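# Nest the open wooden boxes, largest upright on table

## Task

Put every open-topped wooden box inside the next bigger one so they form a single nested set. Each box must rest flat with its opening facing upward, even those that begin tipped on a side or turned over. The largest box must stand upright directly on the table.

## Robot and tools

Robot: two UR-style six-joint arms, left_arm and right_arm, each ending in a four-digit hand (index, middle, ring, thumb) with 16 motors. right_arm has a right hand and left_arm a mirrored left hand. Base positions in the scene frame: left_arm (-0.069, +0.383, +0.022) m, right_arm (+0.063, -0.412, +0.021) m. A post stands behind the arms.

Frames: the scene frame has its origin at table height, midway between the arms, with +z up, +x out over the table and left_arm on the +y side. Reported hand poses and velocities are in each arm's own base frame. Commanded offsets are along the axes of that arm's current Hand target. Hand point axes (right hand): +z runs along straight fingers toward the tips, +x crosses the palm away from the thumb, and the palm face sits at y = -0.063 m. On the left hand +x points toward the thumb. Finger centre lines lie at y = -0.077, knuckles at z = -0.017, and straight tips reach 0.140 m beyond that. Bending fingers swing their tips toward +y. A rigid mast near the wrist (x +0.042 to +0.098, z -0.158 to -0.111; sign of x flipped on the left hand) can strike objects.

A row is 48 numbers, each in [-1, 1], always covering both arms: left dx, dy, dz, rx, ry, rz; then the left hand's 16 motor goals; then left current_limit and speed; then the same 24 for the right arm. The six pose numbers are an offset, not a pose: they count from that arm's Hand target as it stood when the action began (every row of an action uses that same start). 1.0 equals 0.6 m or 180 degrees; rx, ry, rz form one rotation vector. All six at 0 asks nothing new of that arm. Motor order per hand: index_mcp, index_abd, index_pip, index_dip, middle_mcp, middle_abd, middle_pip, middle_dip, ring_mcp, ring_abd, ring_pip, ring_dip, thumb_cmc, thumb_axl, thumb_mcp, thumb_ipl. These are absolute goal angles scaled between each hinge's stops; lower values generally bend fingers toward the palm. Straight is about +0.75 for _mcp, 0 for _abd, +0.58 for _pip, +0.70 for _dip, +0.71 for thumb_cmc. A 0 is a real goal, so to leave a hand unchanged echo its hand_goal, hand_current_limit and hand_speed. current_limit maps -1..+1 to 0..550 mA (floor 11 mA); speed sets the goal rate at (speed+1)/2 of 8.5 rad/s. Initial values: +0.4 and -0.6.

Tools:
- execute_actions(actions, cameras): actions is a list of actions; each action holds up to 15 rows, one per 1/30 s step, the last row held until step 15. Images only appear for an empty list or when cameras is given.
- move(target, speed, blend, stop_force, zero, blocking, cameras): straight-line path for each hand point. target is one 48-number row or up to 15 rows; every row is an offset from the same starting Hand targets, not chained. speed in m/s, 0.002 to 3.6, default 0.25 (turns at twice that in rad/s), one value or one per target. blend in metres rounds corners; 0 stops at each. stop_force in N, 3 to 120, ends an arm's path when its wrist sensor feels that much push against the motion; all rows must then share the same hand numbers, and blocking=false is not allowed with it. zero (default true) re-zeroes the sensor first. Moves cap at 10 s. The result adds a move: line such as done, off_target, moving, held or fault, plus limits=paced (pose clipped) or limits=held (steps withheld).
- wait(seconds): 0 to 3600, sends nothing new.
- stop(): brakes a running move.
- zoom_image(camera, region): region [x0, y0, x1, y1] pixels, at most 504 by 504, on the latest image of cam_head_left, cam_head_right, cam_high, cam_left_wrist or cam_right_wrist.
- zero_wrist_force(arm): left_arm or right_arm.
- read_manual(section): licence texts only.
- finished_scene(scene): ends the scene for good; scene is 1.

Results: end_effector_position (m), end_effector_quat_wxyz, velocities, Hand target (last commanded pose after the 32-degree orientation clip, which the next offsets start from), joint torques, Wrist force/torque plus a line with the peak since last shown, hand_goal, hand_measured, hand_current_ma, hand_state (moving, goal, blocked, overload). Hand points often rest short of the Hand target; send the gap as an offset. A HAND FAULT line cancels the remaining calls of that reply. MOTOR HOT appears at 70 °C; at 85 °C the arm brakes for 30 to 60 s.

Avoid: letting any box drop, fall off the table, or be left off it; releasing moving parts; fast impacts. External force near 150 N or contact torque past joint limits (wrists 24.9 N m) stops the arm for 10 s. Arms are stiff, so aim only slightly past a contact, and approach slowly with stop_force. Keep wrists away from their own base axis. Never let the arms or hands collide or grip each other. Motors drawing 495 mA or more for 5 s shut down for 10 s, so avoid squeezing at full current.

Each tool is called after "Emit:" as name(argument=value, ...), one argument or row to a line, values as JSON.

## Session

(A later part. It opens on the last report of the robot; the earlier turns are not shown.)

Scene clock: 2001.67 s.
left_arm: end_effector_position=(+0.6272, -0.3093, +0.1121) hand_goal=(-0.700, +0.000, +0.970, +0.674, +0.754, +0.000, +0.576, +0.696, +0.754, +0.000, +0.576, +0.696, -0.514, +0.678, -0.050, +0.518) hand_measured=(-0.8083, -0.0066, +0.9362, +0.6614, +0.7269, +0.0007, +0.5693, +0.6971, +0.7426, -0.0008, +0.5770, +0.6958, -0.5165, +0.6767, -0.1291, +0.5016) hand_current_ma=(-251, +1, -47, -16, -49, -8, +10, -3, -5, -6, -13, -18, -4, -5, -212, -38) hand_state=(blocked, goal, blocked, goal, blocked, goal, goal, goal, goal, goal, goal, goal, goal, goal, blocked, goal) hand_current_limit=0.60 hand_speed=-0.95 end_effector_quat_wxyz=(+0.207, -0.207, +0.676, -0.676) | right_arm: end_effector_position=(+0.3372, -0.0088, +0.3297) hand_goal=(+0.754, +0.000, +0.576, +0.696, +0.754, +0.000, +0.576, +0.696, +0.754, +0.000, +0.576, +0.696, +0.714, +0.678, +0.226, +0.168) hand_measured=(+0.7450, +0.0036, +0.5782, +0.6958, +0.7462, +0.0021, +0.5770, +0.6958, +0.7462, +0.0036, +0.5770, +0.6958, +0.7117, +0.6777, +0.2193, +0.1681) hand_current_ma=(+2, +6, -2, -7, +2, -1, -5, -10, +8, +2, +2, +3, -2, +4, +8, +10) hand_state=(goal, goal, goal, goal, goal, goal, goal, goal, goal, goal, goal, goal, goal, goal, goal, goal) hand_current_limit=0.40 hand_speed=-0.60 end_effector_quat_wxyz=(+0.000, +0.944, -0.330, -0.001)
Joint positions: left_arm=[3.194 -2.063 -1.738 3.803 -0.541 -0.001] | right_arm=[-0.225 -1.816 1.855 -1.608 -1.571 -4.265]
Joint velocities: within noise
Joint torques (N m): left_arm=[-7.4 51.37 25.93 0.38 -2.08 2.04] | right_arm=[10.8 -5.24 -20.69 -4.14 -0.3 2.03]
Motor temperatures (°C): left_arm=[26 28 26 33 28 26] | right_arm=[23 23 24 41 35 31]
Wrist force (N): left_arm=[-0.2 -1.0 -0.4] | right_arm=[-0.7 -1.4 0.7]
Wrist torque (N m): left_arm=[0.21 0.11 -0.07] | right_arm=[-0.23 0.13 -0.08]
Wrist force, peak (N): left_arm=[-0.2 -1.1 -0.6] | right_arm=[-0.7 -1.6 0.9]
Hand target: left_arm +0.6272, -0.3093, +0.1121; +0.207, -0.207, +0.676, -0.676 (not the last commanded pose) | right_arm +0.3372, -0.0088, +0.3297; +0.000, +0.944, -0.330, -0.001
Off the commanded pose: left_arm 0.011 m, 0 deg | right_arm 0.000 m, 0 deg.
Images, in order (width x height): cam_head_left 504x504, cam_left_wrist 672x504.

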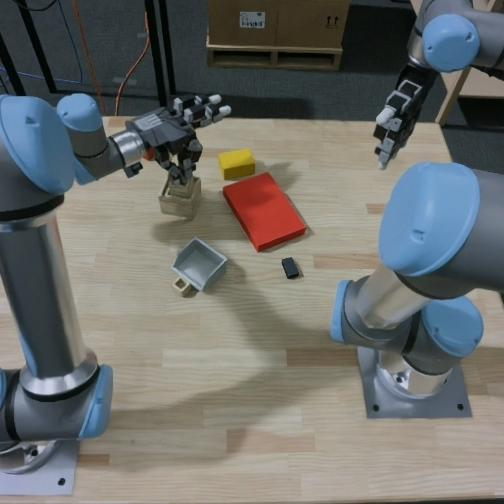

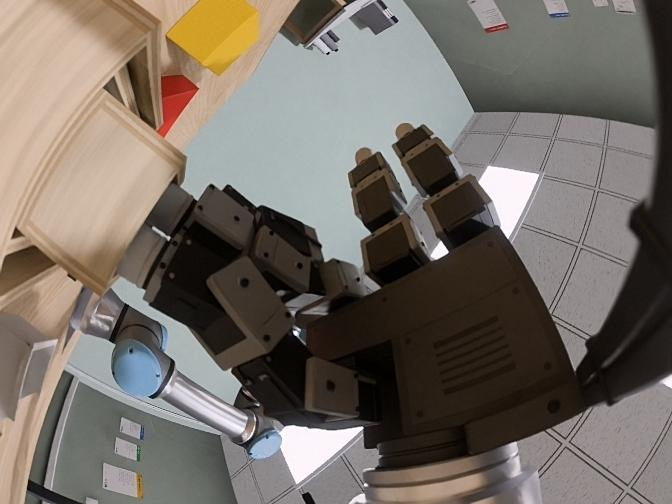

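Emit:
move(
  target=[0,0.003,0,0,0,0,-0.70,0,0.9708,0.6739,0.754,0,0.576,0.6957,0.754,0,0.576,0.6957,-0.514,0.678,-0.05,0.5189,0.6,-0.95,0,0,0,0,0,0,0.754,0,0.576,0.696,0.754,0,0.576,0.696,0.754,0,0.576,0.696,0.714,0.678,0.226,0.168,0.4,-0.6],
  speed=0.003,
  stop_force=8,
)

Scene clock: 2059.37 s.
left_arm: end_effector_position=(+0.6272, -0.3093, +0.1103) hand_goal=(-0.700, +0.000, +0.970, +0.674, +0.754, +0.000, +0.576, +0.696, +0.754, +0.000, +0.576, +0.696, -0.514, +0.678, -0.050, +0.518) hand_measured=(-0.8083, -0.0081, +0.9375, +0.6601, +0.7269, +0.0007, +0.5693, +0.6971, +0.7426, -0.0008, +0.5770, +0.6958, -0.5165, +0.6777, -0.1291, +0.4997) hand_current_ma=(-264, +7, -45, -14, -52, +3, -5, +8, -10, +5, -8, -18, -1, -6, -214, -40) hand_state=(blocked, goal, blocked, goal, blocked, goal, goal, goal, goal, goal, goal, goal, goal, goal, blocked, goal) hand_current_limit=0.60 hand_speed=-0.95 end_effector_quat_wxyz=(+0.207, -0.207, +0.676, -0.676) | right_arm: end_effector_position=(+0.3372, -0.0088, +0.3297) hand_goal=(+0.754, +0.000, +0.576, +0.696, +0.754, +0.000, +0.576, +0.696, +0.754, +0.000, +0.576, +0.696, +0.714, +0.678, +0.226, +0.168) hand_measured=(+0.7462, +0.0036, +0.5770, +0.6958, +0.7462, +0.0021, +0.5770, +0.6958, +0.7462, +0.0036, +0.5770, +0.6958, +0.7117, +0.6767, +0.2203, +0.1681) hand_current_ma=(-4, +2, -3, -1, -6, +3, +3, -8, +6, +9, +6, +5, +2, +6, -3, +1) hand_state=(goal, goal, goal, goal, goal, goal, goal, goal, goal, goal, goal, goal, goal, goal, goal, goal) hand_current_limit=0.40 hand_speed=-0.60 end_effector_quat_wxyz=(+0.000, +0.944, -0.330, -0.001)
Joint positions: left_arm=[3.194 -2.066 -1.739 3.807 -0.541 -0.001] | right_arm=[-0.225 -1.816 1.855 -1.608 -1.571 -4.265]
Joint torques (N m): left_arm=[-6.55 31.15 11.06 0.67 -2.02 2.28] | right_arm=[10.81 -5.07 -20.16 -4.16 -0.35 2.02]
Wrist force (N): left_arm=[-0.7 -3.8 -0.3] | right_arm=[-0.4 -1.5 0.8]
Wrist torque (N m): left_arm=[0.07 0.15 -0.15] | right_arm=[-0.25 0.09 -0.07]
Wrist force, peak (N): left_arm=[-0.3 -4.1 0.0] | right_arm=[-0.5 -1.7 0.8]
Hand target: left_arm +0.6272, -0.3093, +0.1103; +0.207, -0.207, +0.676, -0.676 | right_arm +0.3372, -0.0088, +0.3297; +0.000, +0.944, -0.330, -0.001
Off the commanded pose: left_arm 0.000 m, 0 deg | right_arm 0.000 m, 0 deg.
move: done

Emit:
move(
  target=[
    [0,-0.0045,0,0,0,0,-0.70,0,0.9708,0.6739,0.754,0,0.576,0.6957,0.754,0,0.576,0.6957,-0.514,0.678,-0.05,0.5189,0.6,-0.95,0,0,0,0,0,0,0.754,0,0.576,0.696,0.754,0,0.576,0.696,0.754,0,0.576,0.696,0.714,0.678,0.226,0.168,0.4,-0.6],
    [-0.0038,-0.0045,0,0,0,0,-0.70,0,0.9708,0.6739,0.754,0,0.576,0.6957,0.754,0,0.576,0.6957,-0.514,0.678,-0.05,0.5189,0.6,-0.95,0,0,0,0,0,0,0.754,0,0.576,0.696,0.754,0,0.576,0.696,0.754,0,0.576,0.696,0.714,0.678,0.226,0.168,0.4,-0.6],
    [-0.0038,0.0183,0,0,0,0,-0.70,0,0.9708,0.6739,0.754,0,0.576,0.6957,0.754,0,0.576,0.6957,-0.514,0.678,-0.05,0.5189,0.6,-0.95,0,0,0,0,0,0,0.754,0,0.576,0.696,0.754,0,0.576,0.696,0.754,0,0.576,0.696,0.714,0.678,0.226,0.168,0.4,-0.6],
  ],
  speed=0.006,
  stop_force=4,
  zero=true,
  cameras=["cam_high","cam_head_right","cam_head_left","cam_left_wrist"],
)

Emit:
zoom_image(
  camera="cam_high",
  region=[180, 262, 212, 294],
)

Emit:
zoom_image(
  camera="cam_head_left",
  region=[162, 172, 194, 204],
)

Emit:
zoom_image(
  camera="cam_head_right",
  region=[166, 172, 198, 204],
)

Emit:
zoom_image(
  camera="cam_left_wrist",
  region=[0, 0, 200, 250],
)

Scene clock: 2086.37 s.
left_arm: end_effector_position=(+0.6291, -0.3080, +0.1012) hand_goal=(-0.700, +0.000, +0.970, +0.674, +0.754, +0.000, +0.576, +0.696, +0.754, +0.000, +0.576, +0.696, -0.514, +0.678, -0.050, +0.518) hand_measured=(-0.8119, -0.0316, +0.9208, +0.6601, +0.7257, +0.0007, +0.5693, +0.6971, +0.7438, -0.0008, +0.5757, +0.6958, -0.5115, +0.6820, -0.1291, +0.4902) hand_current_ma=(-258, -16, -84, -20, -45, +7, -3, -5, -17, +16, -1, -14, +12, -7, -214, -69) hand_state=(blocked, blocked, blocked, goal, blocked, goal, goal, goal, goal, goal, goal, goal, goal, goal, blocked, blocked) hand_current_limit=0.60 hand_speed=-0.95 end_effector_quat_wxyz=(+0.207, -0.207, +0.676, -0.676) | right_arm: end_effector_position=(+0.3372, -0.0088, +0.3297) hand_goal=(+0.754, +0.000, +0.576, +0.696, +0.754, +0.000, +0.576, +0.696, +0.754, +0.000, +0.576, +0.696, +0.714, +0.678, +0.226, +0.168) hand_measured=(+0.7462, +0.0036, +0.5770, +0.6958, +0.7462, +0.0021, +0.5770, +0.6958, +0.7462, +0.0036, +0.5770, +0.6958, +0.7117, +0.6767, +0.2203, +0.1681) hand_current_ma=(-7, +6, -5, -6, +4, -4, -4, -5, +6, +0, +3, +12, -1, +10, +3, +19) hand_state=(goal, goal, goal, goal, goal, goal, goal, goal, goal, goal, goal, goal, goal, goal, goal, goal) hand_current_limit=0.40 hand_speed=-0.60 end_effector_quat_wxyz=(+0.000, +0.944, -0.330, -0.001)
Joint positions: left_arm=[3.196 -2.083 -1.741 3.826 -0.539 -0.001] | right_arm=[-0.225 -1.816 1.855 -1.608 -1.571 -4.265]
Joint torques (N m): left_arm=[-5.2 47.71 23.75 -1.81 -0.8 -1.22] | right_arm=[10.73 -5.39 -20.7 -4.09 -0.24 2.01]
Wrist force (N): left_arm=[-1.4 -7.7 -0.6] | right_arm=[-0.6 -1.4 0.8]
Wrist torque (N m): left_arm=[-0.10 0.13 -0.17] | right_arm=[-0.24 0.11 -0.08]
Wrist force, peak (N): left_arm=[-2.2 -10.1 -0.4] | right_arm=[-0.6 -1.4 1.1]
Hand target: left_arm +0.6291, -0.3080, +0.1012; +0.207, -0.207, +0.676, -0.676 (not the last commanded pose) | right_arm +0.3372, -0.0088, +0.3297; +0.000, +0.944, -0.330, -0.001
Off the commanded pose: left_arm 0.002 m, 0 deg | right_arm 0.000 m, 0 deg.
move: contact (left_arm); path passed 2 of 3 targets
Images, in order (width x height): cam_head_left 504x504, cam_head_right 504x504, cam_high 504x504, cam_left_wrist 672x504.

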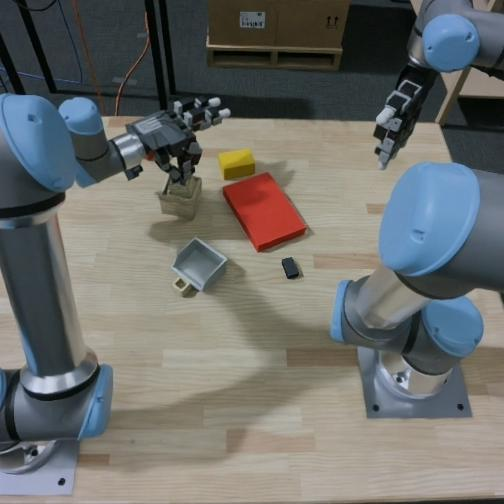

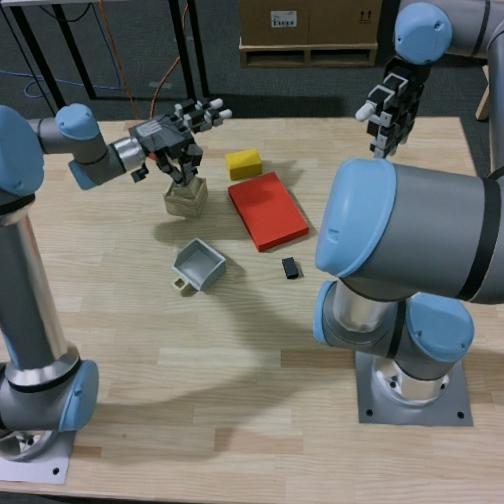

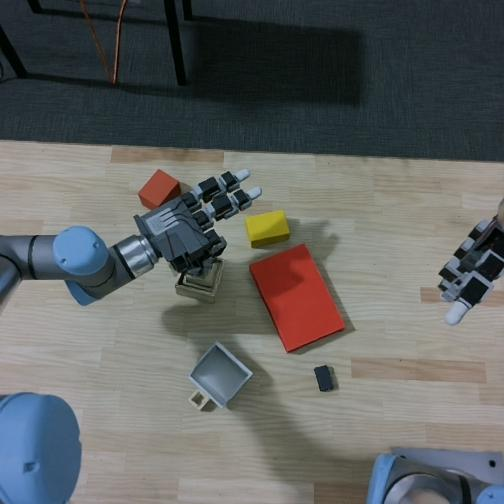

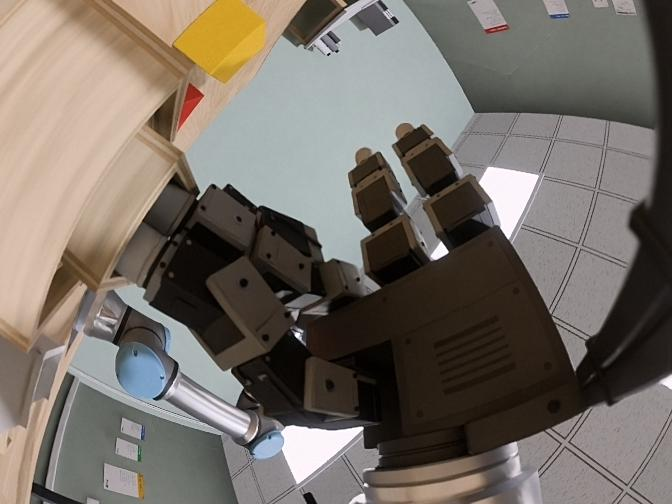

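Scaled by 15.750 from the camera's image (finer frame: 720x720).

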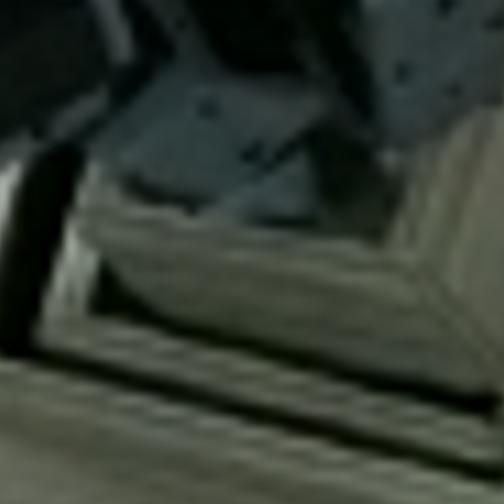

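Scaled by 15.750 from the camera's image (finer frame: 720x720).

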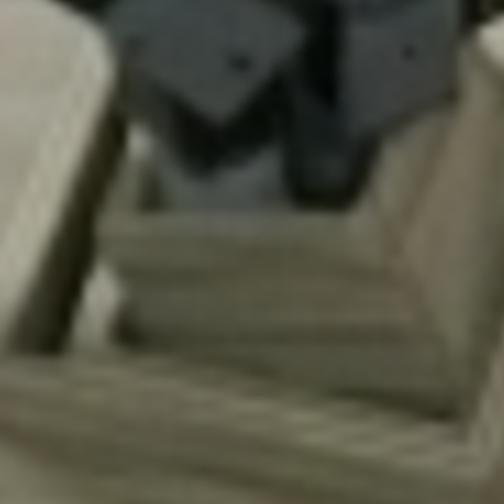

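Scaled by 15.750 from the camera's image (finer frame: 720x720).

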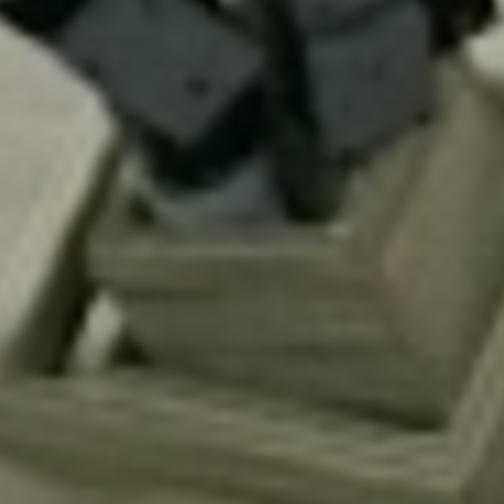

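Scaled by 2.016 from the camera's image (finer frame: 960x720).

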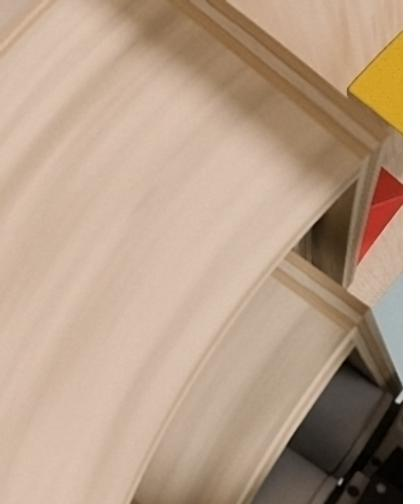

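Emit:
move(
  target=[0,-0.0333,0,0,0,0,-0.70,0,0.9708,0.6739,0.754,0,0.576,0.6957,0.754,0,0.576,0.6957,-0.514,0.678,-0.05,0.5189,0.6,-0.95,0,0,0,0,0,0,0.754,0,0.576,0.696,0.754,0,0.576,0.696,0.754,0,0.576,0.696,0.714,0.678,0.226,0.168,0.4,-0.6],
  speed=0.01,
  cameras=["cam_high","cam_head_right","cam_head_left","cam_left_wrist"],
)

Emit:
zoom_image(
  camera="cam_high",
  region=[176, 250, 216, 290],
)

Emit:
zoom_image(
  camera="cam_head_left",
  region=[160, 162, 200, 202],
)

Emit:
zoom_image(
  camera="cam_head_right",
  region=[164, 162, 204, 202],
)

Emit:
zoom_image(
  camera="cam_left_wrist",
  region=[0, 50, 200, 300],
)

Scene clock: 2098.57 s.
left_arm: end_effector_position=(+0.6290, -0.3080, +0.1213) hand_goal=(-0.700, +0.000, +0.970, +0.674, +0.754, +0.000, +0.576, +0.696, +0.754, +0.000, +0.576, +0.696, -0.514, +0.678, -0.050, +0.518) hand_measured=(-0.8095, -0.0213, +0.9221, +0.6576, +0.7269, +0.0007, +0.5693, +0.6971, +0.7426, -0.0008, +0.5757, +0.6971, -0.5102, +0.6809, -0.1301, +0.4902) hand_current_ma=(-259, +3, -88, -19, -51, -1, -2, +5, -13, +8, -11, +7, +9, +5, -191, -67) hand_state=(blocked, blocked, blocked, goal, blocked, goal, goal, goal, goal, goal, goal, goal, goal, goal, blocked, blocked) hand_current_limit=0.60 hand_speed=-0.95 end_effector_quat_wxyz=(+0.207, -0.207, +0.676, -0.676) | right_arm: end_effector_position=(+0.3372, -0.0088, +0.3297) hand_goal=(+0.754, +0.000, +0.576, +0.696, +0.754, +0.000, +0.576, +0.696, +0.754, +0.000, +0.576, +0.696, +0.714, +0.678, +0.226, +0.168) hand_measured=(+0.7462, +0.0036, +0.5770, +0.6958, +0.7462, +0.0021, +0.5770, +0.6958, +0.7462, +0.0036, +0.5770, +0.6958, +0.7117, +0.6777, +0.2203, +0.1681) hand_current_ma=(-3, -1, -3, -4, +4, -13, +0, -7, +2, +3, +6, +0, +8, +12, +8, +6) hand_state=(goal, goal, goal, goal, goal, goal, goal, goal, goal, goal, goal, goal, goal, goal, goal, goal) hand_current_limit=0.40 hand_speed=-0.60 end_effector_quat_wxyz=(+0.000, +0.944, -0.330, -0.001)
Joint positions: left_arm=[3.196 -2.053 -1.725 3.78 -0.539 -0.001] | right_arm=[-0.225 -1.816 1.855 -1.608 -1.571 -4.265]
Joint torques (N m): left_arm=[2.01 43.89 23.79 0.23 -0.24 -1.76] | right_arm=[10.95 -5 -20.73 -4.06 -0.34 2.01]
Wrist force (N): left_arm=[0.5 -0.1 -0.4] | right_arm=[-0.5 -1.3 1.0]
Wrist torque (N m): left_arm=[0.32 0.02 -0.04] | right_arm=[-0.24 0.10 -0.07]
Wrist force, peak (N): left_arm=[-1.4 -8.1 -0.8] | right_arm=[-0.3 -1.6 1.2]
Hand target: left_arm +0.6290, -0.3080, +0.1212; +0.207, -0.207, +0.676, -0.676 | right_arm +0.3372, -0.0088, +0.3297; +0.000, +0.944, -0.330, -0.001
Off the commanded pose: left_arm 0.000 m, 0 deg | right_arm 0.000 m, 0 deg.
move: done
Images, in order (width x height): cam_head_left 504x504, cam_head_right 504x504, cam_high 504x504, cam_left_wrist 672x504.

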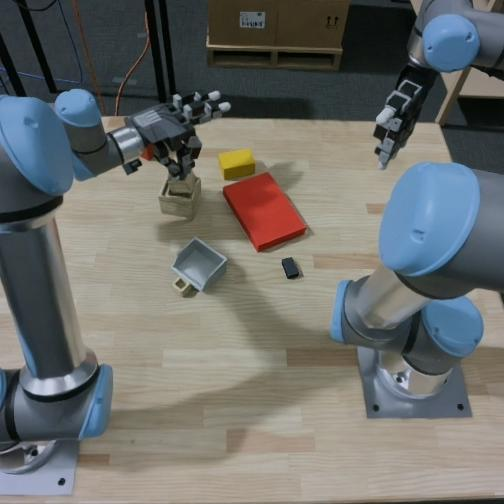

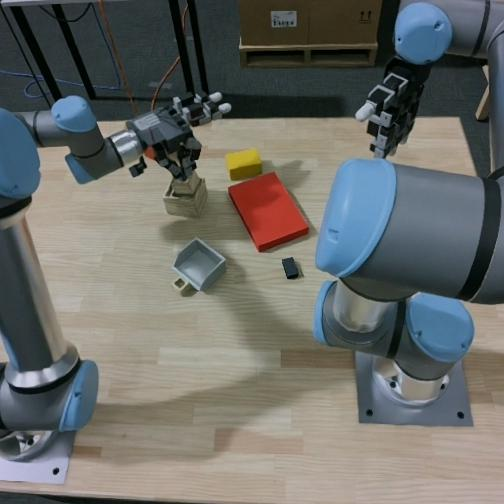

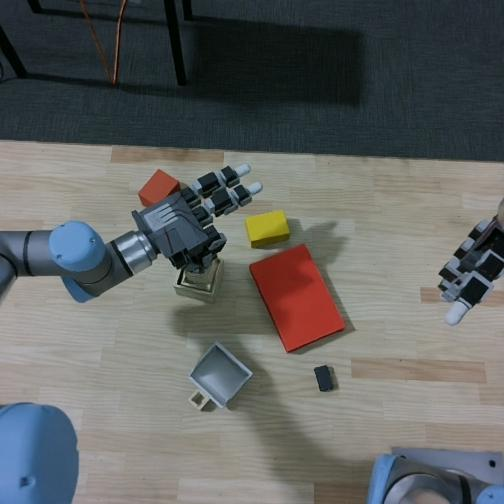

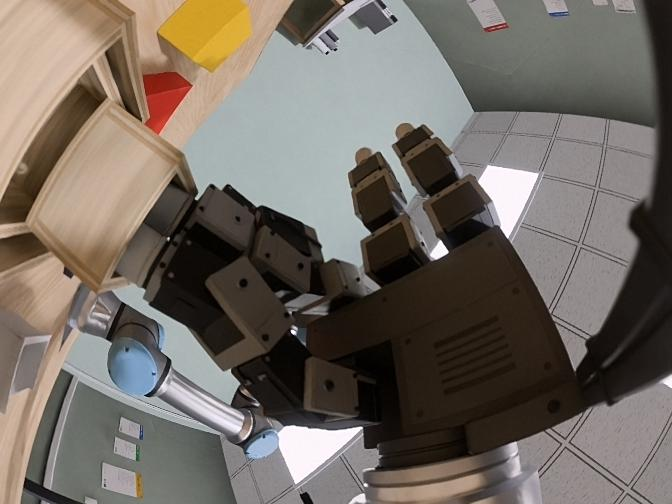

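Scaled by 12.600 from the camera's image (finer frame: 720x720).

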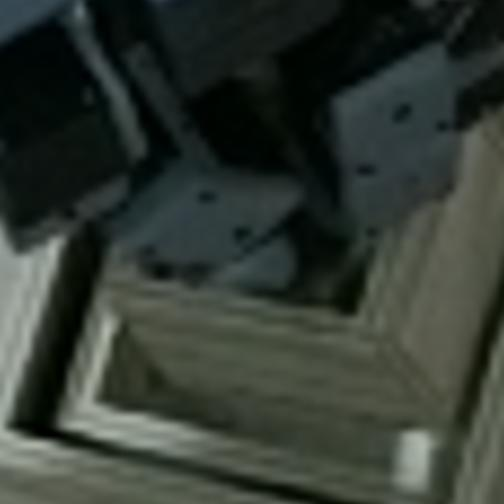

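Scaled by 12.600 from the camera's image (finer frame: 720x720).

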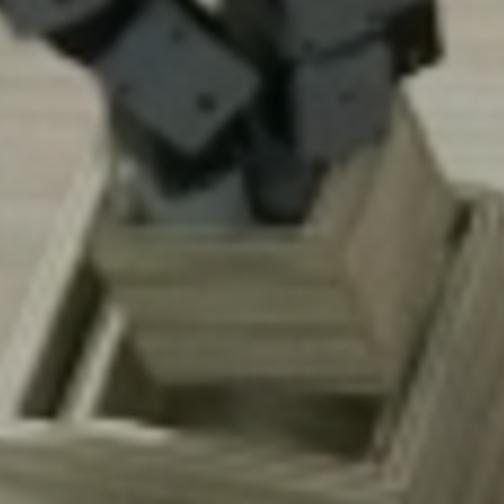

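Scaled by 12.600 from the camera's image (finer frame: 720x720).

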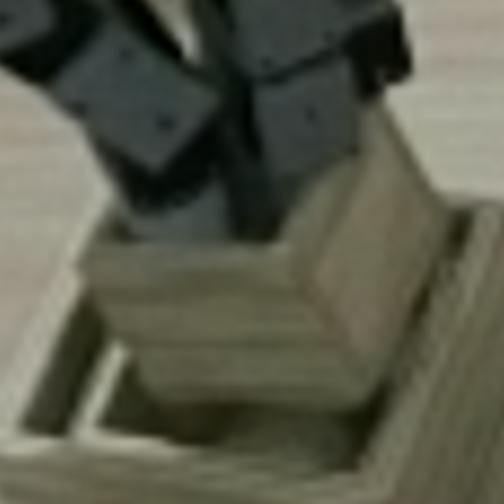

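Scaled by 2.016 from the camera's image (finer frame: 960x720).

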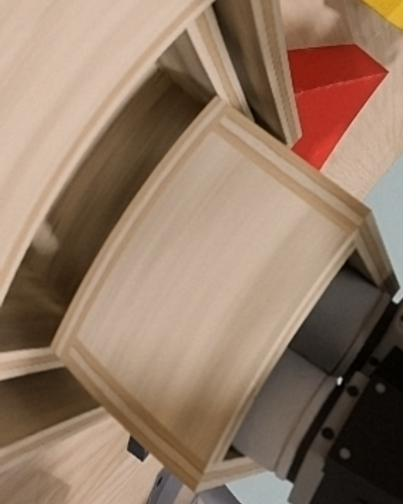

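Emit:
move(
  target=[
    [0,-0.0417,0,0,0,0,-0.70,0,0.9708,0.6739,0.754,0,0.576,0.6957,0.754,0,0.576,0.6957,-0.514,0.678,-0.05,0.5189,0.6,-0.95,0,0,0,0,0,0,0.754,0,0.576,0.696,0.754,0,0.576,0.696,0.754,0,0.576,0.696,0.714,0.678,0.226,0.168,0.4,-0.6],
    [-0.1003,-0.0417,-0.1877,0,0,0,-0.70,0,0.9708,0.6739,0.754,0,0.576,0.6957,0.754,0,0.576,0.6957,-0.514,0.678,-0.05,0.5189,0.6,-0.95,0,0,0,0,0,0,0.754,0,0.576,0.696,0.754,0,0.576,0.696,0.754,0,0.576,0.696,0.714,0.678,0.226,0.168,0.4,-0.6],
    [-0.1003,0.0867,-0.1877,0,0,0,-0.70,0,0.9708,0.6739,0.754,0,0.576,0.6957,0.754,0,0.576,0.6957,-0.514,0.678,-0.05,0.5189,0.6,-0.95,0,0,0,0,0,0,0.754,0,0.576,0.696,0.754,0,0.576,0.696,0.754,0,0.576,0.696,0.714,0.678,0.226,0.168,0.4,-0.6],
  ],
  speed=0.08,
  blend=[0.01,0.01,0],
  cameras=["cam_high","cam_head_right","cam_head_left","cam_left_wrist"],
)

Emit:
zoom_image(
  camera="cam_head_right",
  region=[100, 120, 220, 240],
)

Scene clock: 2133.57 s.
left_arm: end_effector_position=(+0.6159, -0.1810, +0.0690) hand_goal=(-0.700, +0.000, +0.970, +0.674, +0.754, +0.000, +0.576, +0.696, +0.754, +0.000, +0.576, +0.696, -0.514, +0.678, -0.050, +0.518) hand_measured=(-0.8095, -0.0213, +0.9208, +0.6576, +0.7269, +0.0007, +0.5693, +0.6971, +0.7426, -0.0008, +0.5757, +0.6958, -0.5090, +0.6820, -0.1301, +0.4902) hand_current_ma=(-253, -12, -77, -6, -49, +2, -9, +5, -12, +14, -1, +4, +5, -7, -203, -52) hand_state=(blocked, blocked, blocked, goal, blocked, goal, goal, goal, goal, goal, goal, goal, goal, goal, blocked, blocked) hand_current_limit=0.60 hand_speed=-0.95 end_effector_quat_wxyz=(+0.207, -0.207, +0.676, -0.676) end_effector_velocity=(+0.000, +0.000, +0.001) end_effector_angular_velocity=(-0.001, +0.002, +0.000) | right_arm: end_effector_position=(+0.3372, -0.0088, +0.3297) hand_goal=(+0.754, +0.000, +0.576, +0.696, +0.754, +0.000, +0.576, +0.696, +0.754, +0.000, +0.576, +0.696, +0.714, +0.678, +0.226, +0.168) hand_measured=(+0.7462, +0.0036, +0.5770, +0.6958, +0.7462, +0.0021, +0.5770, +0.6958, +0.7462, +0.0036, +0.5770, +0.6971, +0.7117, +0.6777, +0.2203, +0.1681) hand_current_ma=(+1, +5, +0, -1, +6, -6, -6, -7, +9, +5, +4, +11, -1, +12, +7, +19) hand_state=(goal, goal, goal, goal, goal, goal, goal, goal, goal, goal, goal, goal, goal, goal, goal, goal) hand_current_limit=0.40 hand_speed=-0.60 end_effector_quat_wxyz=(+0.000, +0.944, -0.330, -0.001)
Joint positions: left_arm=[3.451 -2.091 -1.837 3.931 -0.284 -0.002] | right_arm=[-0.225 -1.816 1.855 -1.608 -1.571 -4.265]
Joint velocities: left_arm=[0 0.002 0.001 -0.005 0 0] | right_arm=[within noise]
Joint torques (N m): left_arm=[-8.07 51.36 24.32 -1.48 -2.35 -1.69] | right_arm=[10.93 -5.22 -20.79 -4.24 -0.46 1.94]
Wrist force (N): left_arm=[0.5 -0.6 0.0] | right_arm=[-0.4 -1.3 0.8]
Wrist torque (N m): left_arm=[0.21 0.03 0.10] | right_arm=[-0.22 0.08 -0.06]
Wrist force, peak (N): left_arm=[0.4 -0.9 -0.8] | right_arm=[-0.5 -1.7 0.8]
Hand target: left_arm +0.6159, -0.1810, +0.0692; +0.207, -0.207, +0.676, -0.676 | right_arm +0.3372, -0.0088, +0.3297; +0.000, +0.944, -0.330, -0.001
Off the commanded pose: left_arm 0.000 m, 0 deg | right_arm 0.000 m, 0 deg.
move: done
Images, in order (width x height): cam_head_left 504x504, cam_head_right 504x504, cam_high 504x504, cam_left_wrist 672x504.

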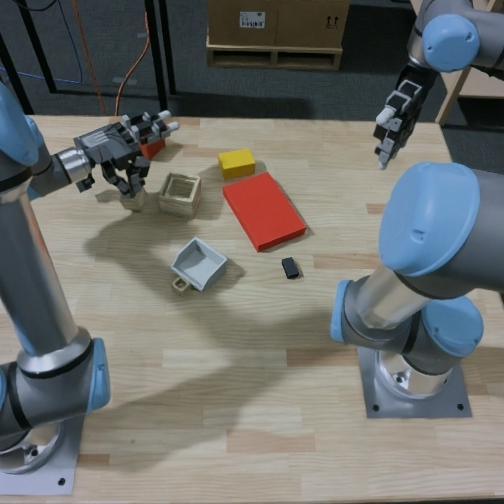

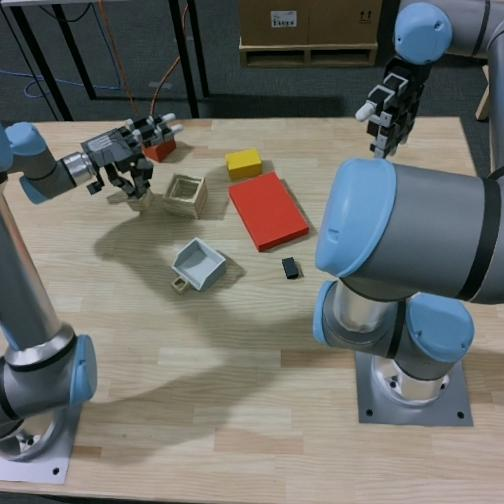

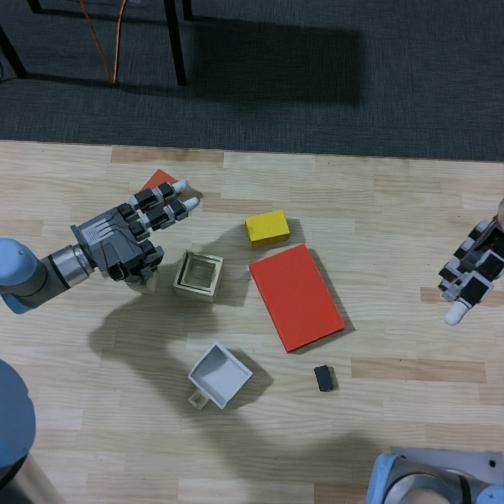

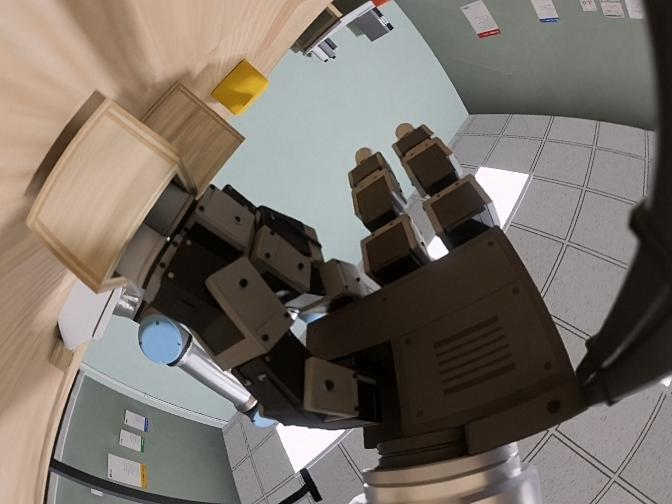

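Scaled by 4.200 from the camera's image (finer frame: 720x720).

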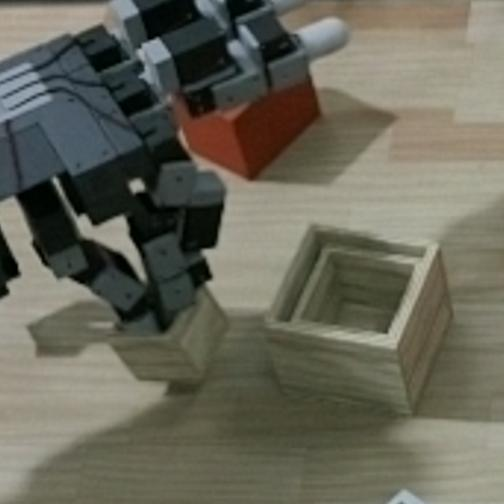

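Emit:
move(
  target=[0,0.0267,0,0,0,0,-0.70,0,0.9708,0.6739,0.754,0,0.576,0.6957,0.754,0,0.576,0.6957,-0.514,0.678,-0.05,0.5189,0.6,-0.95,0,0,0,0,0,0,0.754,0,0.576,0.696,0.754,0,0.576,0.696,0.754,0,0.576,0.696,0.714,0.678,0.226,0.168,0.4,-0.6],
  speed=0.005,
  stop_force=3,
  cameras=["cam_head_right"],
)

Emit:
zoom_image(
  camera="cam_head_right",
  region=[110, 160, 170, 220],
)

Scene clock: 2142.97 s.
left_arm: end_effector_position=(+0.6160, -0.1810, +0.0546) hand_goal=(-0.700, +0.000, +0.970, +0.674, +0.754, +0.000, +0.576, +0.696, +0.754, +0.000, +0.576, +0.696, -0.514, +0.678, -0.050, +0.518) hand_measured=(-0.8070, -0.0184, +0.9208, +0.6576, +0.7269, +0.0007, +0.5693, +0.6971, +0.7426, -0.0008, +0.5770, +0.6958, -0.5077, +0.6809, -0.1301, +0.4902) hand_current_ma=(-255, -7, -76, -21, -39, +15, -11, +19, -14, +0, -12, -7, +8, -5, -212, -59) hand_state=(blocked, goal, blocked, goal, blocked, goal, goal, goal, goal, goal, goal, goal, goal, goal, blocked, blocked) hand_current_limit=0.60 hand_speed=-0.95 end_effector_quat_wxyz=(+0.207, -0.207, +0.676, -0.676) | right_arm: end_effector_position=(+0.3372, -0.0088, +0.3297) hand_goal=(+0.754, +0.000, +0.576, +0.696, +0.754, +0.000, +0.576, +0.696, +0.754, +0.000, +0.576, +0.696, +0.714, +0.678, +0.226, +0.168) hand_measured=(+0.7450, +0.0036, +0.5770, +0.6958, +0.7462, +0.0021, +0.5770, +0.6958, +0.7462, +0.0036, +0.5770, +0.6958, +0.7117, +0.6767, +0.2203, +0.1672) hand_current_ma=(-8, -5, -11, -16, +0, -2, +1, -10, +8, +14, +1, -1, +5, +14, +9, +11) hand_state=(goal, goal, goal, goal, goal, goal, goal, goal, goal, goal, goal, goal, goal, goal, goal, goal) hand_current_limit=0.40 hand_speed=-0.60 end_effector_quat_wxyz=(+0.000, +0.944, -0.330, -0.001)
Joint positions: left_arm=[3.451 -2.117 -1.844 3.964 -0.284 -0.002] | right_arm=[-0.225 -1.816 1.855 -1.608 -1.571 -4.265]
Joint torques (N m): left_arm=[-3.07 51.05 21.94 -1.76 0.01 -0.35] | right_arm=[10.77 -5.43 -20.97 -4.1 -0.37 2.04]
Wrist force (N): left_arm=[0.2 -1.4 0.2] | right_arm=[-0.4 -1.2 0.7]
Wrist torque (N m): left_arm=[0.18 0.05 0.05] | right_arm=[-0.21 0.10 -0.06]
Wrist force, peak (N): left_arm=[0.3 -4.2 1.4] | right_arm=[-0.3 -1.8 0.8]
Hand target: left_arm +0.6160, -0.1810, +0.0546; +0.207, -0.207, +0.676, -0.676 (not the last commanded pose) | right_arm +0.3372, -0.0088, +0.3297; +0.000, +0.944, -0.330, -0.001
Off the commanded pose: left_arm 0.001 m, 0 deg | right_arm 0.000 m, 0 deg.
move: contact (left_arm)

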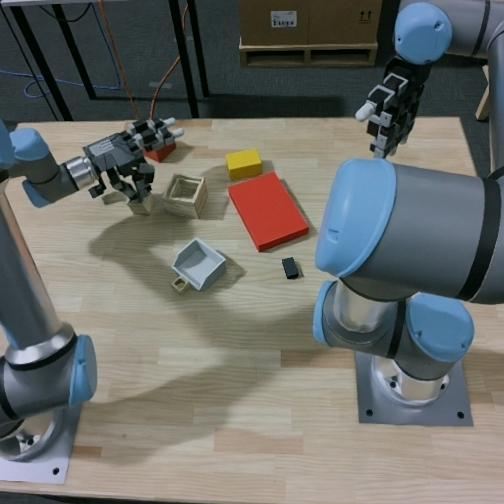

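Scaled by 8.400 from the camera's image (finer frame: 720x720).

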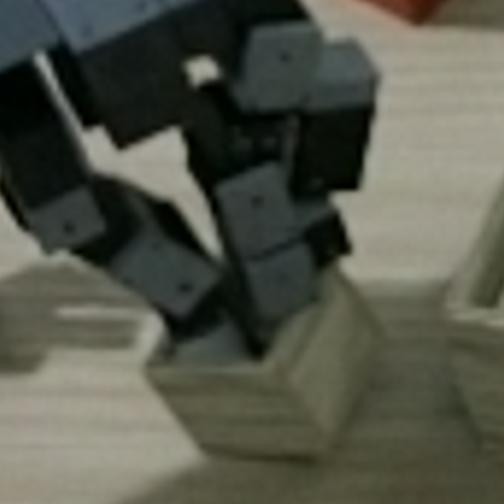

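Emit:
move(
  target=[
    [0,0,0,0,0,0,-0.80,0,0.9708,0.6739,0.754,0,0.576,0.6957,0.754,0,0.576,0.6957,-0.514,0.678,-0.12,0.5189,0.6,-0.95,0,0,0,0,0,0,0.754,0,0.576,0.696,0.754,0,0.576,0.696,0.754,0,0.576,0.696,0.714,0.678,0.226,0.168,0.4,-0.6],
    [0,0,0,0,0,0,-0.8493,0,0.9708,0.6739,0.754,0,0.576,0.6957,0.754,0,0.576,0.6957,-0.514,0.678,-0.1629,0.5189,0.6,-0.95,0,0,0,0,0,0,0.754,0,0.576,0.696,0.754,0,0.576,0.696,0.754,0,0.576,0.696,0.714,0.678,0.226,0.168,0.4,-0.6],
  ],
  speed=0.005,
  cameras=["cam_head_right","cam_left_wrist","cam_head_left"],
)

Emit:
zoom_image(
  camera="cam_head_right",
  region=[110, 160, 170, 220],
)

Emit:
zoom_image(
  camera="cam_left_wrist",
  region=[0, 50, 200, 300],
)

Scene clock: 2150.73 s.
left_arm: end_effector_position=(+0.6160, -0.1810, +0.0546) hand_goal=(-0.850, +0.000, +0.970, +0.674, +0.754, +0.000, +0.576, +0.696, +0.754, +0.000, +0.576, +0.696, -0.514, +0.678, -0.162, +0.518) hand_measured=(-0.8420, -0.0037, +0.9645, +0.6690, +0.7269, +0.0007, +0.5693, +0.6971, +0.7426, -0.0008, +0.5757, +0.6958, -0.5153, +0.6777, -0.1528, +0.5149) hand_current_ma=(-7, +6, -6, -7, -41, -8, -4, -8, -16, +19, -20, +7, -5, -17, +16, -7) hand_state=(goal, goal, goal, goal, blocked, goal, goal, goal, goal, goal, goal, goal, goal, goal, goal, goal) hand_current_limit=0.60 hand_speed=-0.95 end_effector_quat_wxyz=(+0.207, -0.207, +0.676, -0.676) | right_arm: end_effector_position=(+0.3372, -0.0088, +0.3297) hand_goal=(+0.754, +0.000, +0.576, +0.696, +0.754, +0.000, +0.576, +0.696, +0.754, +0.000, +0.576, +0.696, +0.714, +0.678, +0.226, +0.168) hand_measured=(+0.7462, +0.0036, +0.5770, +0.6958, +0.7450, +0.0021, +0.5770, +0.6958, +0.7462, +0.0036, +0.5770, +0.6958, +0.7117, +0.6777, +0.2203, +0.1681) hand_current_ma=(-4, +3, -5, -11, +1, -7, +4, -2, +3, +3, -3, +4, +4, +9, +7, +9) hand_state=(goal, goal, goal, goal, goal, goal, goal, goal, goal, goal, goal, goal, goal, goal, goal, goal) hand_current_limit=0.40 hand_speed=-0.60 end_effector_quat_wxyz=(+0.000, +0.944, -0.330, -0.001)
Joint positions: left_arm=[3.451 -2.117 -1.844 3.964 -0.284 -0.002] | right_arm=[-0.225 -1.816 1.855 -1.608 -1.571 -4.265]
Joint torques (N m): left_arm=[-3.07 51.68 22.39 -1.17 -0.05 -0.25] | right_arm=[10.86 -5.33 -21.07 -4.25 -0.22 1.99]
Wrist force (N): left_arm=[0.5 -0.8 0.0] | right_arm=[-0.5 -1.3 0.9]
Wrist torque (N m): left_arm=[0.20 0.04 0.09] | right_arm=[-0.24 0.11 -0.08]
Wrist force, peak (N): left_arm=[0.6 -1.5 0.5] | right_arm=[-0.7 -1.5 0.8]
Hand target: left_arm +0.6160, -0.1810, +0.0546; +0.207, -0.207, +0.676, -0.676 | right_arm +0.3372, -0.0088, +0.3297; +0.000, +0.944, -0.330, -0.001
Off the commanded pose: left_arm 0.000 m, 0 deg | right_arm 0.000 m, 0 deg.
move: done
Images, in order (width x height): cam_head_left 504x504, cam_head_right 504x504, cam_left_wrist 672x504.

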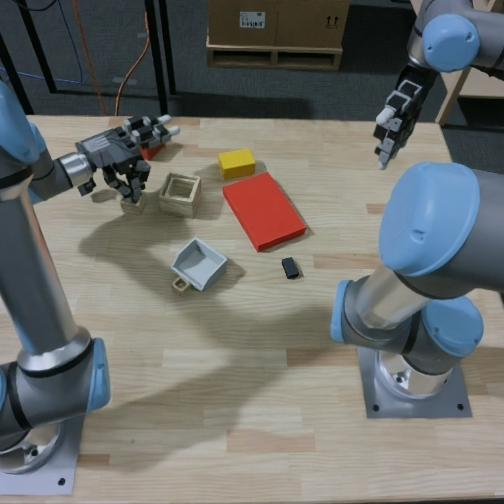

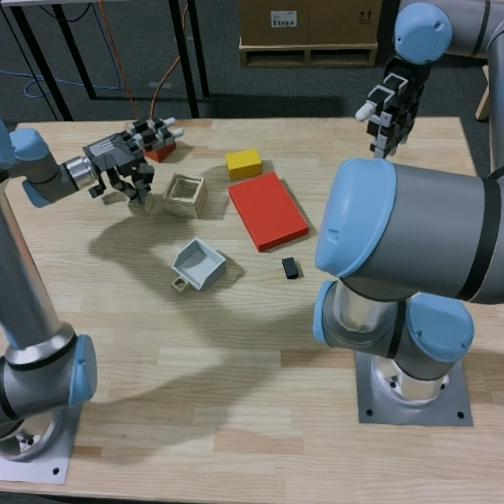

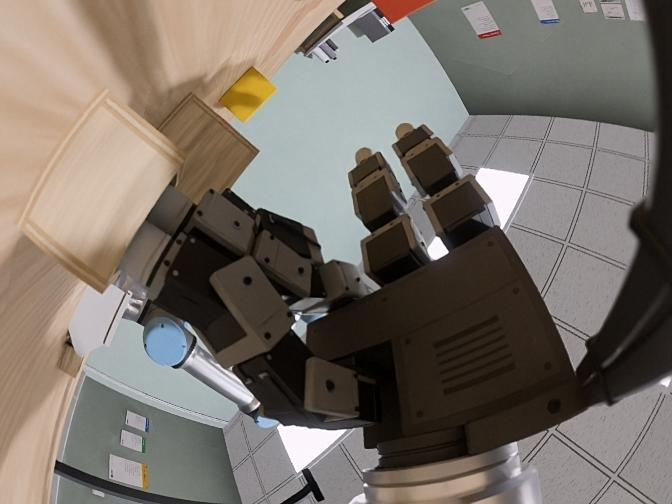

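Scaled by 8.400 from the camera's image (finer frame: 720x720).

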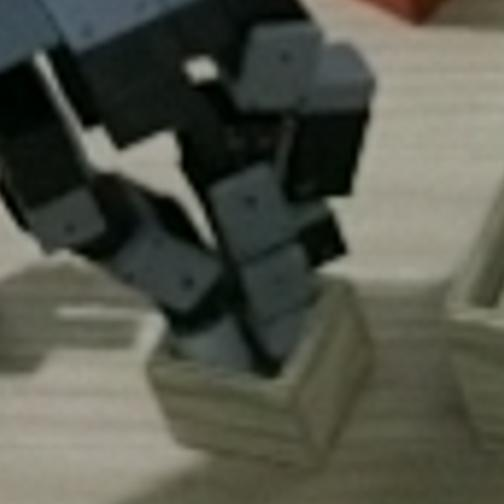

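Scaled by 2.016 from the camera's image (finer frame: 960x720).

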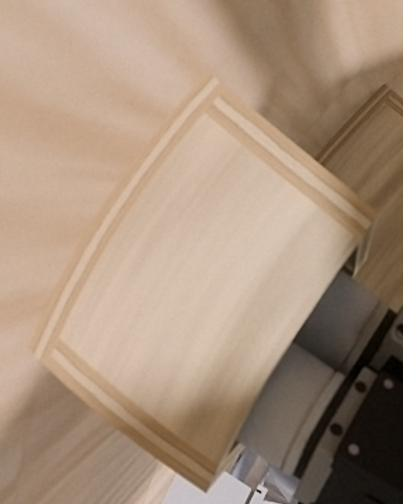

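Emit:
move(
  target=[
    [0,-0.09,0,0,0,0,-0.8493,0,0.9708,0.6739,0.754,0,0.576,0.6957,0.754,0,0.576,0.6957,-0.514,0.678,-0.1629,0.5189,0.6,-0.95,0,0,0,0,0,0,0.754,0,0.576,0.696,0.754,0,0.576,0.696,0.754,0,0.576,0.696,0.714,0.678,0.226,0.168,0.4,-0.6],
    [0,-0.159,0,0,0,0,-0.8493,0,0.9708,0.6739,0.754,0,0.576,0.6957,0.754,0,0.576,0.6957,-0.514,0.678,-0.1629,0.5189,0.6,-0.95,0,0,0,0,0,0,0.754,0,0.576,0.696,0.754,0,0.576,0.696,0.754,0,0.576,0.696,0.714,0.678,0.226,0.168,0.4,-0.6],
    [0.1041,-0.159,0.1878,0,0,0,-0.8493,0,0.9708,0.6739,0.754,0,0.576,0.6957,0.754,0,0.576,0.6957,-0.514,0.678,-0.1629,0.5189,0.6,-0.95,0,0,0,0,0,0,0.754,0,0.576,0.696,0.754,0,0.576,0.696,0.754,0,0.576,0.696,0.714,0.678,0.226,0.168,0.4,-0.6],
    [0.1041,-0.0957,0.1878,0,0,0,-0.8493,0,0.9708,0.6739,0.754,0,0.576,0.6957,0.754,0,0.576,0.6957,-0.514,0.678,-0.1629,0.5189,0.6,-0.95,0,0,0,0,0,0,0.754,0,0.576,0.696,0.754,0,0.576,0.696,0.754,0,0.576,0.696,0.714,0.678,0.226,0.168,0.4,-0.6],
  ],
  speed=[0.03,0.1,0.1,0.05],
  blend=[0.001,0.01,0.01,0],
  cameras=["cam_high","cam_head_right","cam_head_left","cam_left_wrist"],
)

Emit:
zoom_image(
  camera="cam_left_wrist",
  region=[0, 0, 160, 160],
)

Emit:
zoom_image(
  camera="cam_left_wrist",
  region=[0, 100, 160, 260],
)

Emit:
zoom_image(
  camera="cam_high",
  region=[130, 245, 190, 305],
)

Scene clock: 2178.53 s.
left_arm: end_effector_position=(+0.6271, -0.3093, +0.1118) hand_goal=(-0.850, +0.000, +0.970, +0.674, +0.754, +0.000, +0.576, +0.696, +0.754, +0.000, +0.576, +0.696, -0.514, +0.678, -0.162, +0.518) hand_measured=(-0.8420, -0.0037, +0.9645, +0.6690, +0.7269, +0.0007, +0.5693, +0.6971, +0.7426, -0.0008, +0.5757, +0.6958, -0.5153, +0.6767, -0.1519, +0.5140) hand_current_ma=(-4, +2, +12, -9, -49, +4, +7, +0, -22, -3, -10, -3, -10, +0, +14, +0) hand_state=(goal, goal, goal, goal, blocked, goal, goal, goal, goal, goal, goal, goal, goal, goal, goal, goal) hand_current_limit=0.60 hand_speed=-0.95 end_effector_quat_wxyz=(+0.207, -0.207, +0.676, -0.676) end_effector_velocity=(-0.001, +0.000, +0.002) end_effector_angular_velocity=(+0.000, +0.003, +0.001) | right_arm: end_effector_position=(+0.3372, -0.0088, +0.3297) hand_goal=(+0.754, +0.000, +0.576, +0.696, +0.754, +0.000, +0.576, +0.696, +0.754, +0.000, +0.576, +0.696, +0.714, +0.678, +0.226, +0.168) hand_measured=(+0.7462, +0.0021, +0.5770, +0.6958, +0.7462, +0.0021, +0.5770, +0.6958, +0.7462, +0.0036, +0.5770, +0.6958, +0.7117, +0.6777, +0.2203, +0.1681) hand_current_ma=(-2, +3, -4, -2, +6, -3, +1, -8, +8, +7, +5, +2, -4, +11, +1, +9) hand_state=(goal, goal, goal, goal, goal, goal, goal, goal, goal, goal, goal, goal, goal, goal, goal, goal) hand_current_limit=0.40 hand_speed=-0.60 end_effector_quat_wxyz=(+0.000, +0.944, -0.330, -0.001)
Joint positions: left_arm=[3.194 -2.064 -1.738 3.803 -0.542 -0.001] | right_arm=[-0.225 -1.816 1.855 -1.608 -1.571 -4.265]
Joint velocities: left_arm=[0.001 0.004 0 -0.006 0 -0.001] | right_arm=[within noise]
Joint torques (N m): left_arm=[9.51 51.71 26.84 -1.4 1.72 -2.49] | right_arm=[10.9 -5.06 -21.07 -4.04 -0.36 2.01]
Wrist force (N): left_arm=[0.3 -0.6 -0.2] | right_arm=[-0.5 -1.4 0.7]
Wrist torque (N m): left_arm=[0.24 0.06 -0.07] | right_arm=[-0.23 0.11 -0.07]
Wrist force, peak (N): left_arm=[0.3 -1.3 -1.0] | right_arm=[-0.7 -1.5 1.0]
Hand target: left_arm +0.6272, -0.3093, +0.1121; +0.207, -0.207, +0.676, -0.676 | right_arm +0.3372, -0.0088, +0.3297; +0.000, +0.944, -0.330, -0.001
Off the commanded pose: left_arm 0.000 m, 0 deg | right_arm 0.000 m, 0 deg.
move: done
Images, in order (width x height): cam_head_left 504x504, cam_head_right 504x504, cam_high 504x504, cam_left_wrist 672x504.

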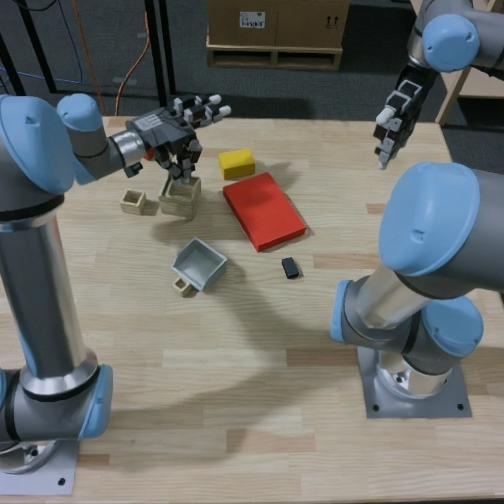

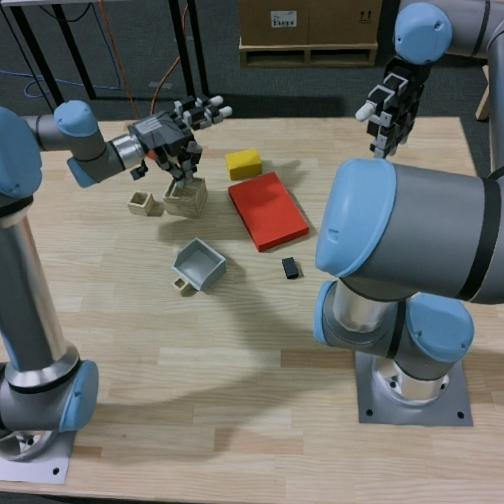

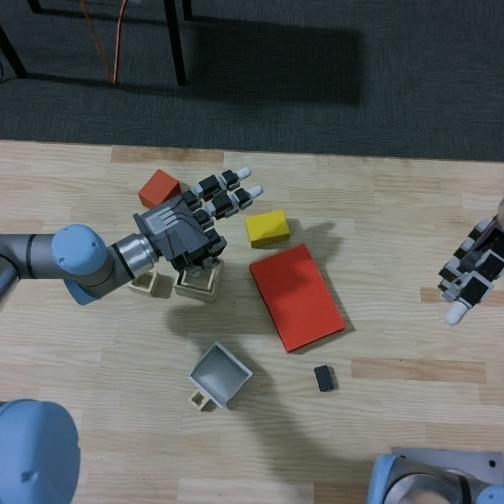

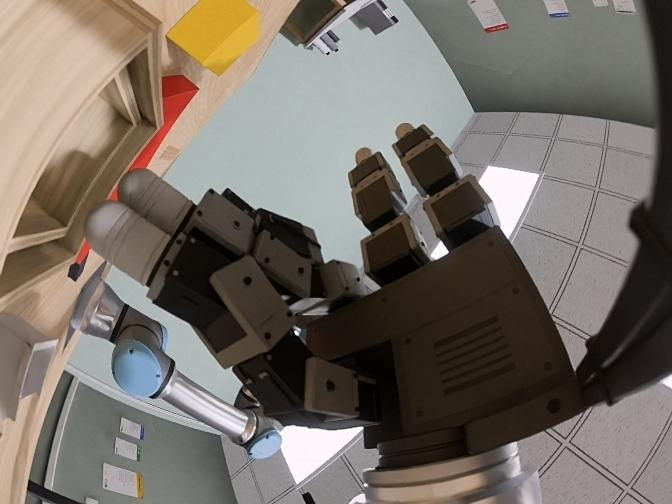

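Scaled by 3.150 from the camera's image (finer frame: 960x720).

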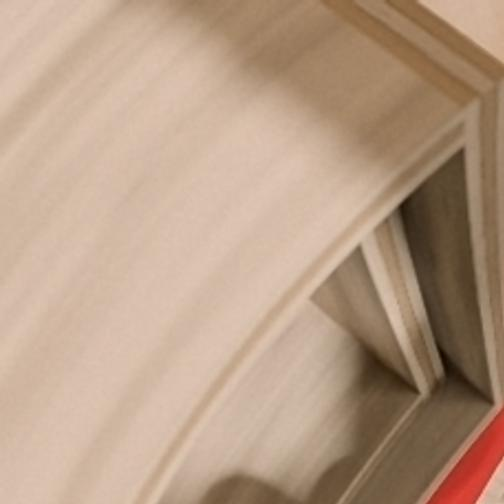

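Scaled by 3.150 from the camera's image (finer frame: 960x720).

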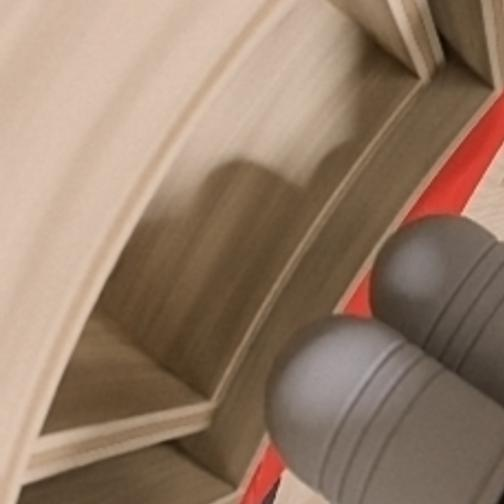

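Scaled by 8.400 from the camera's image (finer frame: 720x720).

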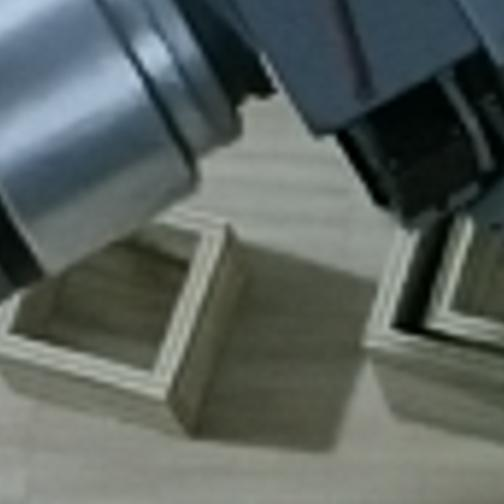

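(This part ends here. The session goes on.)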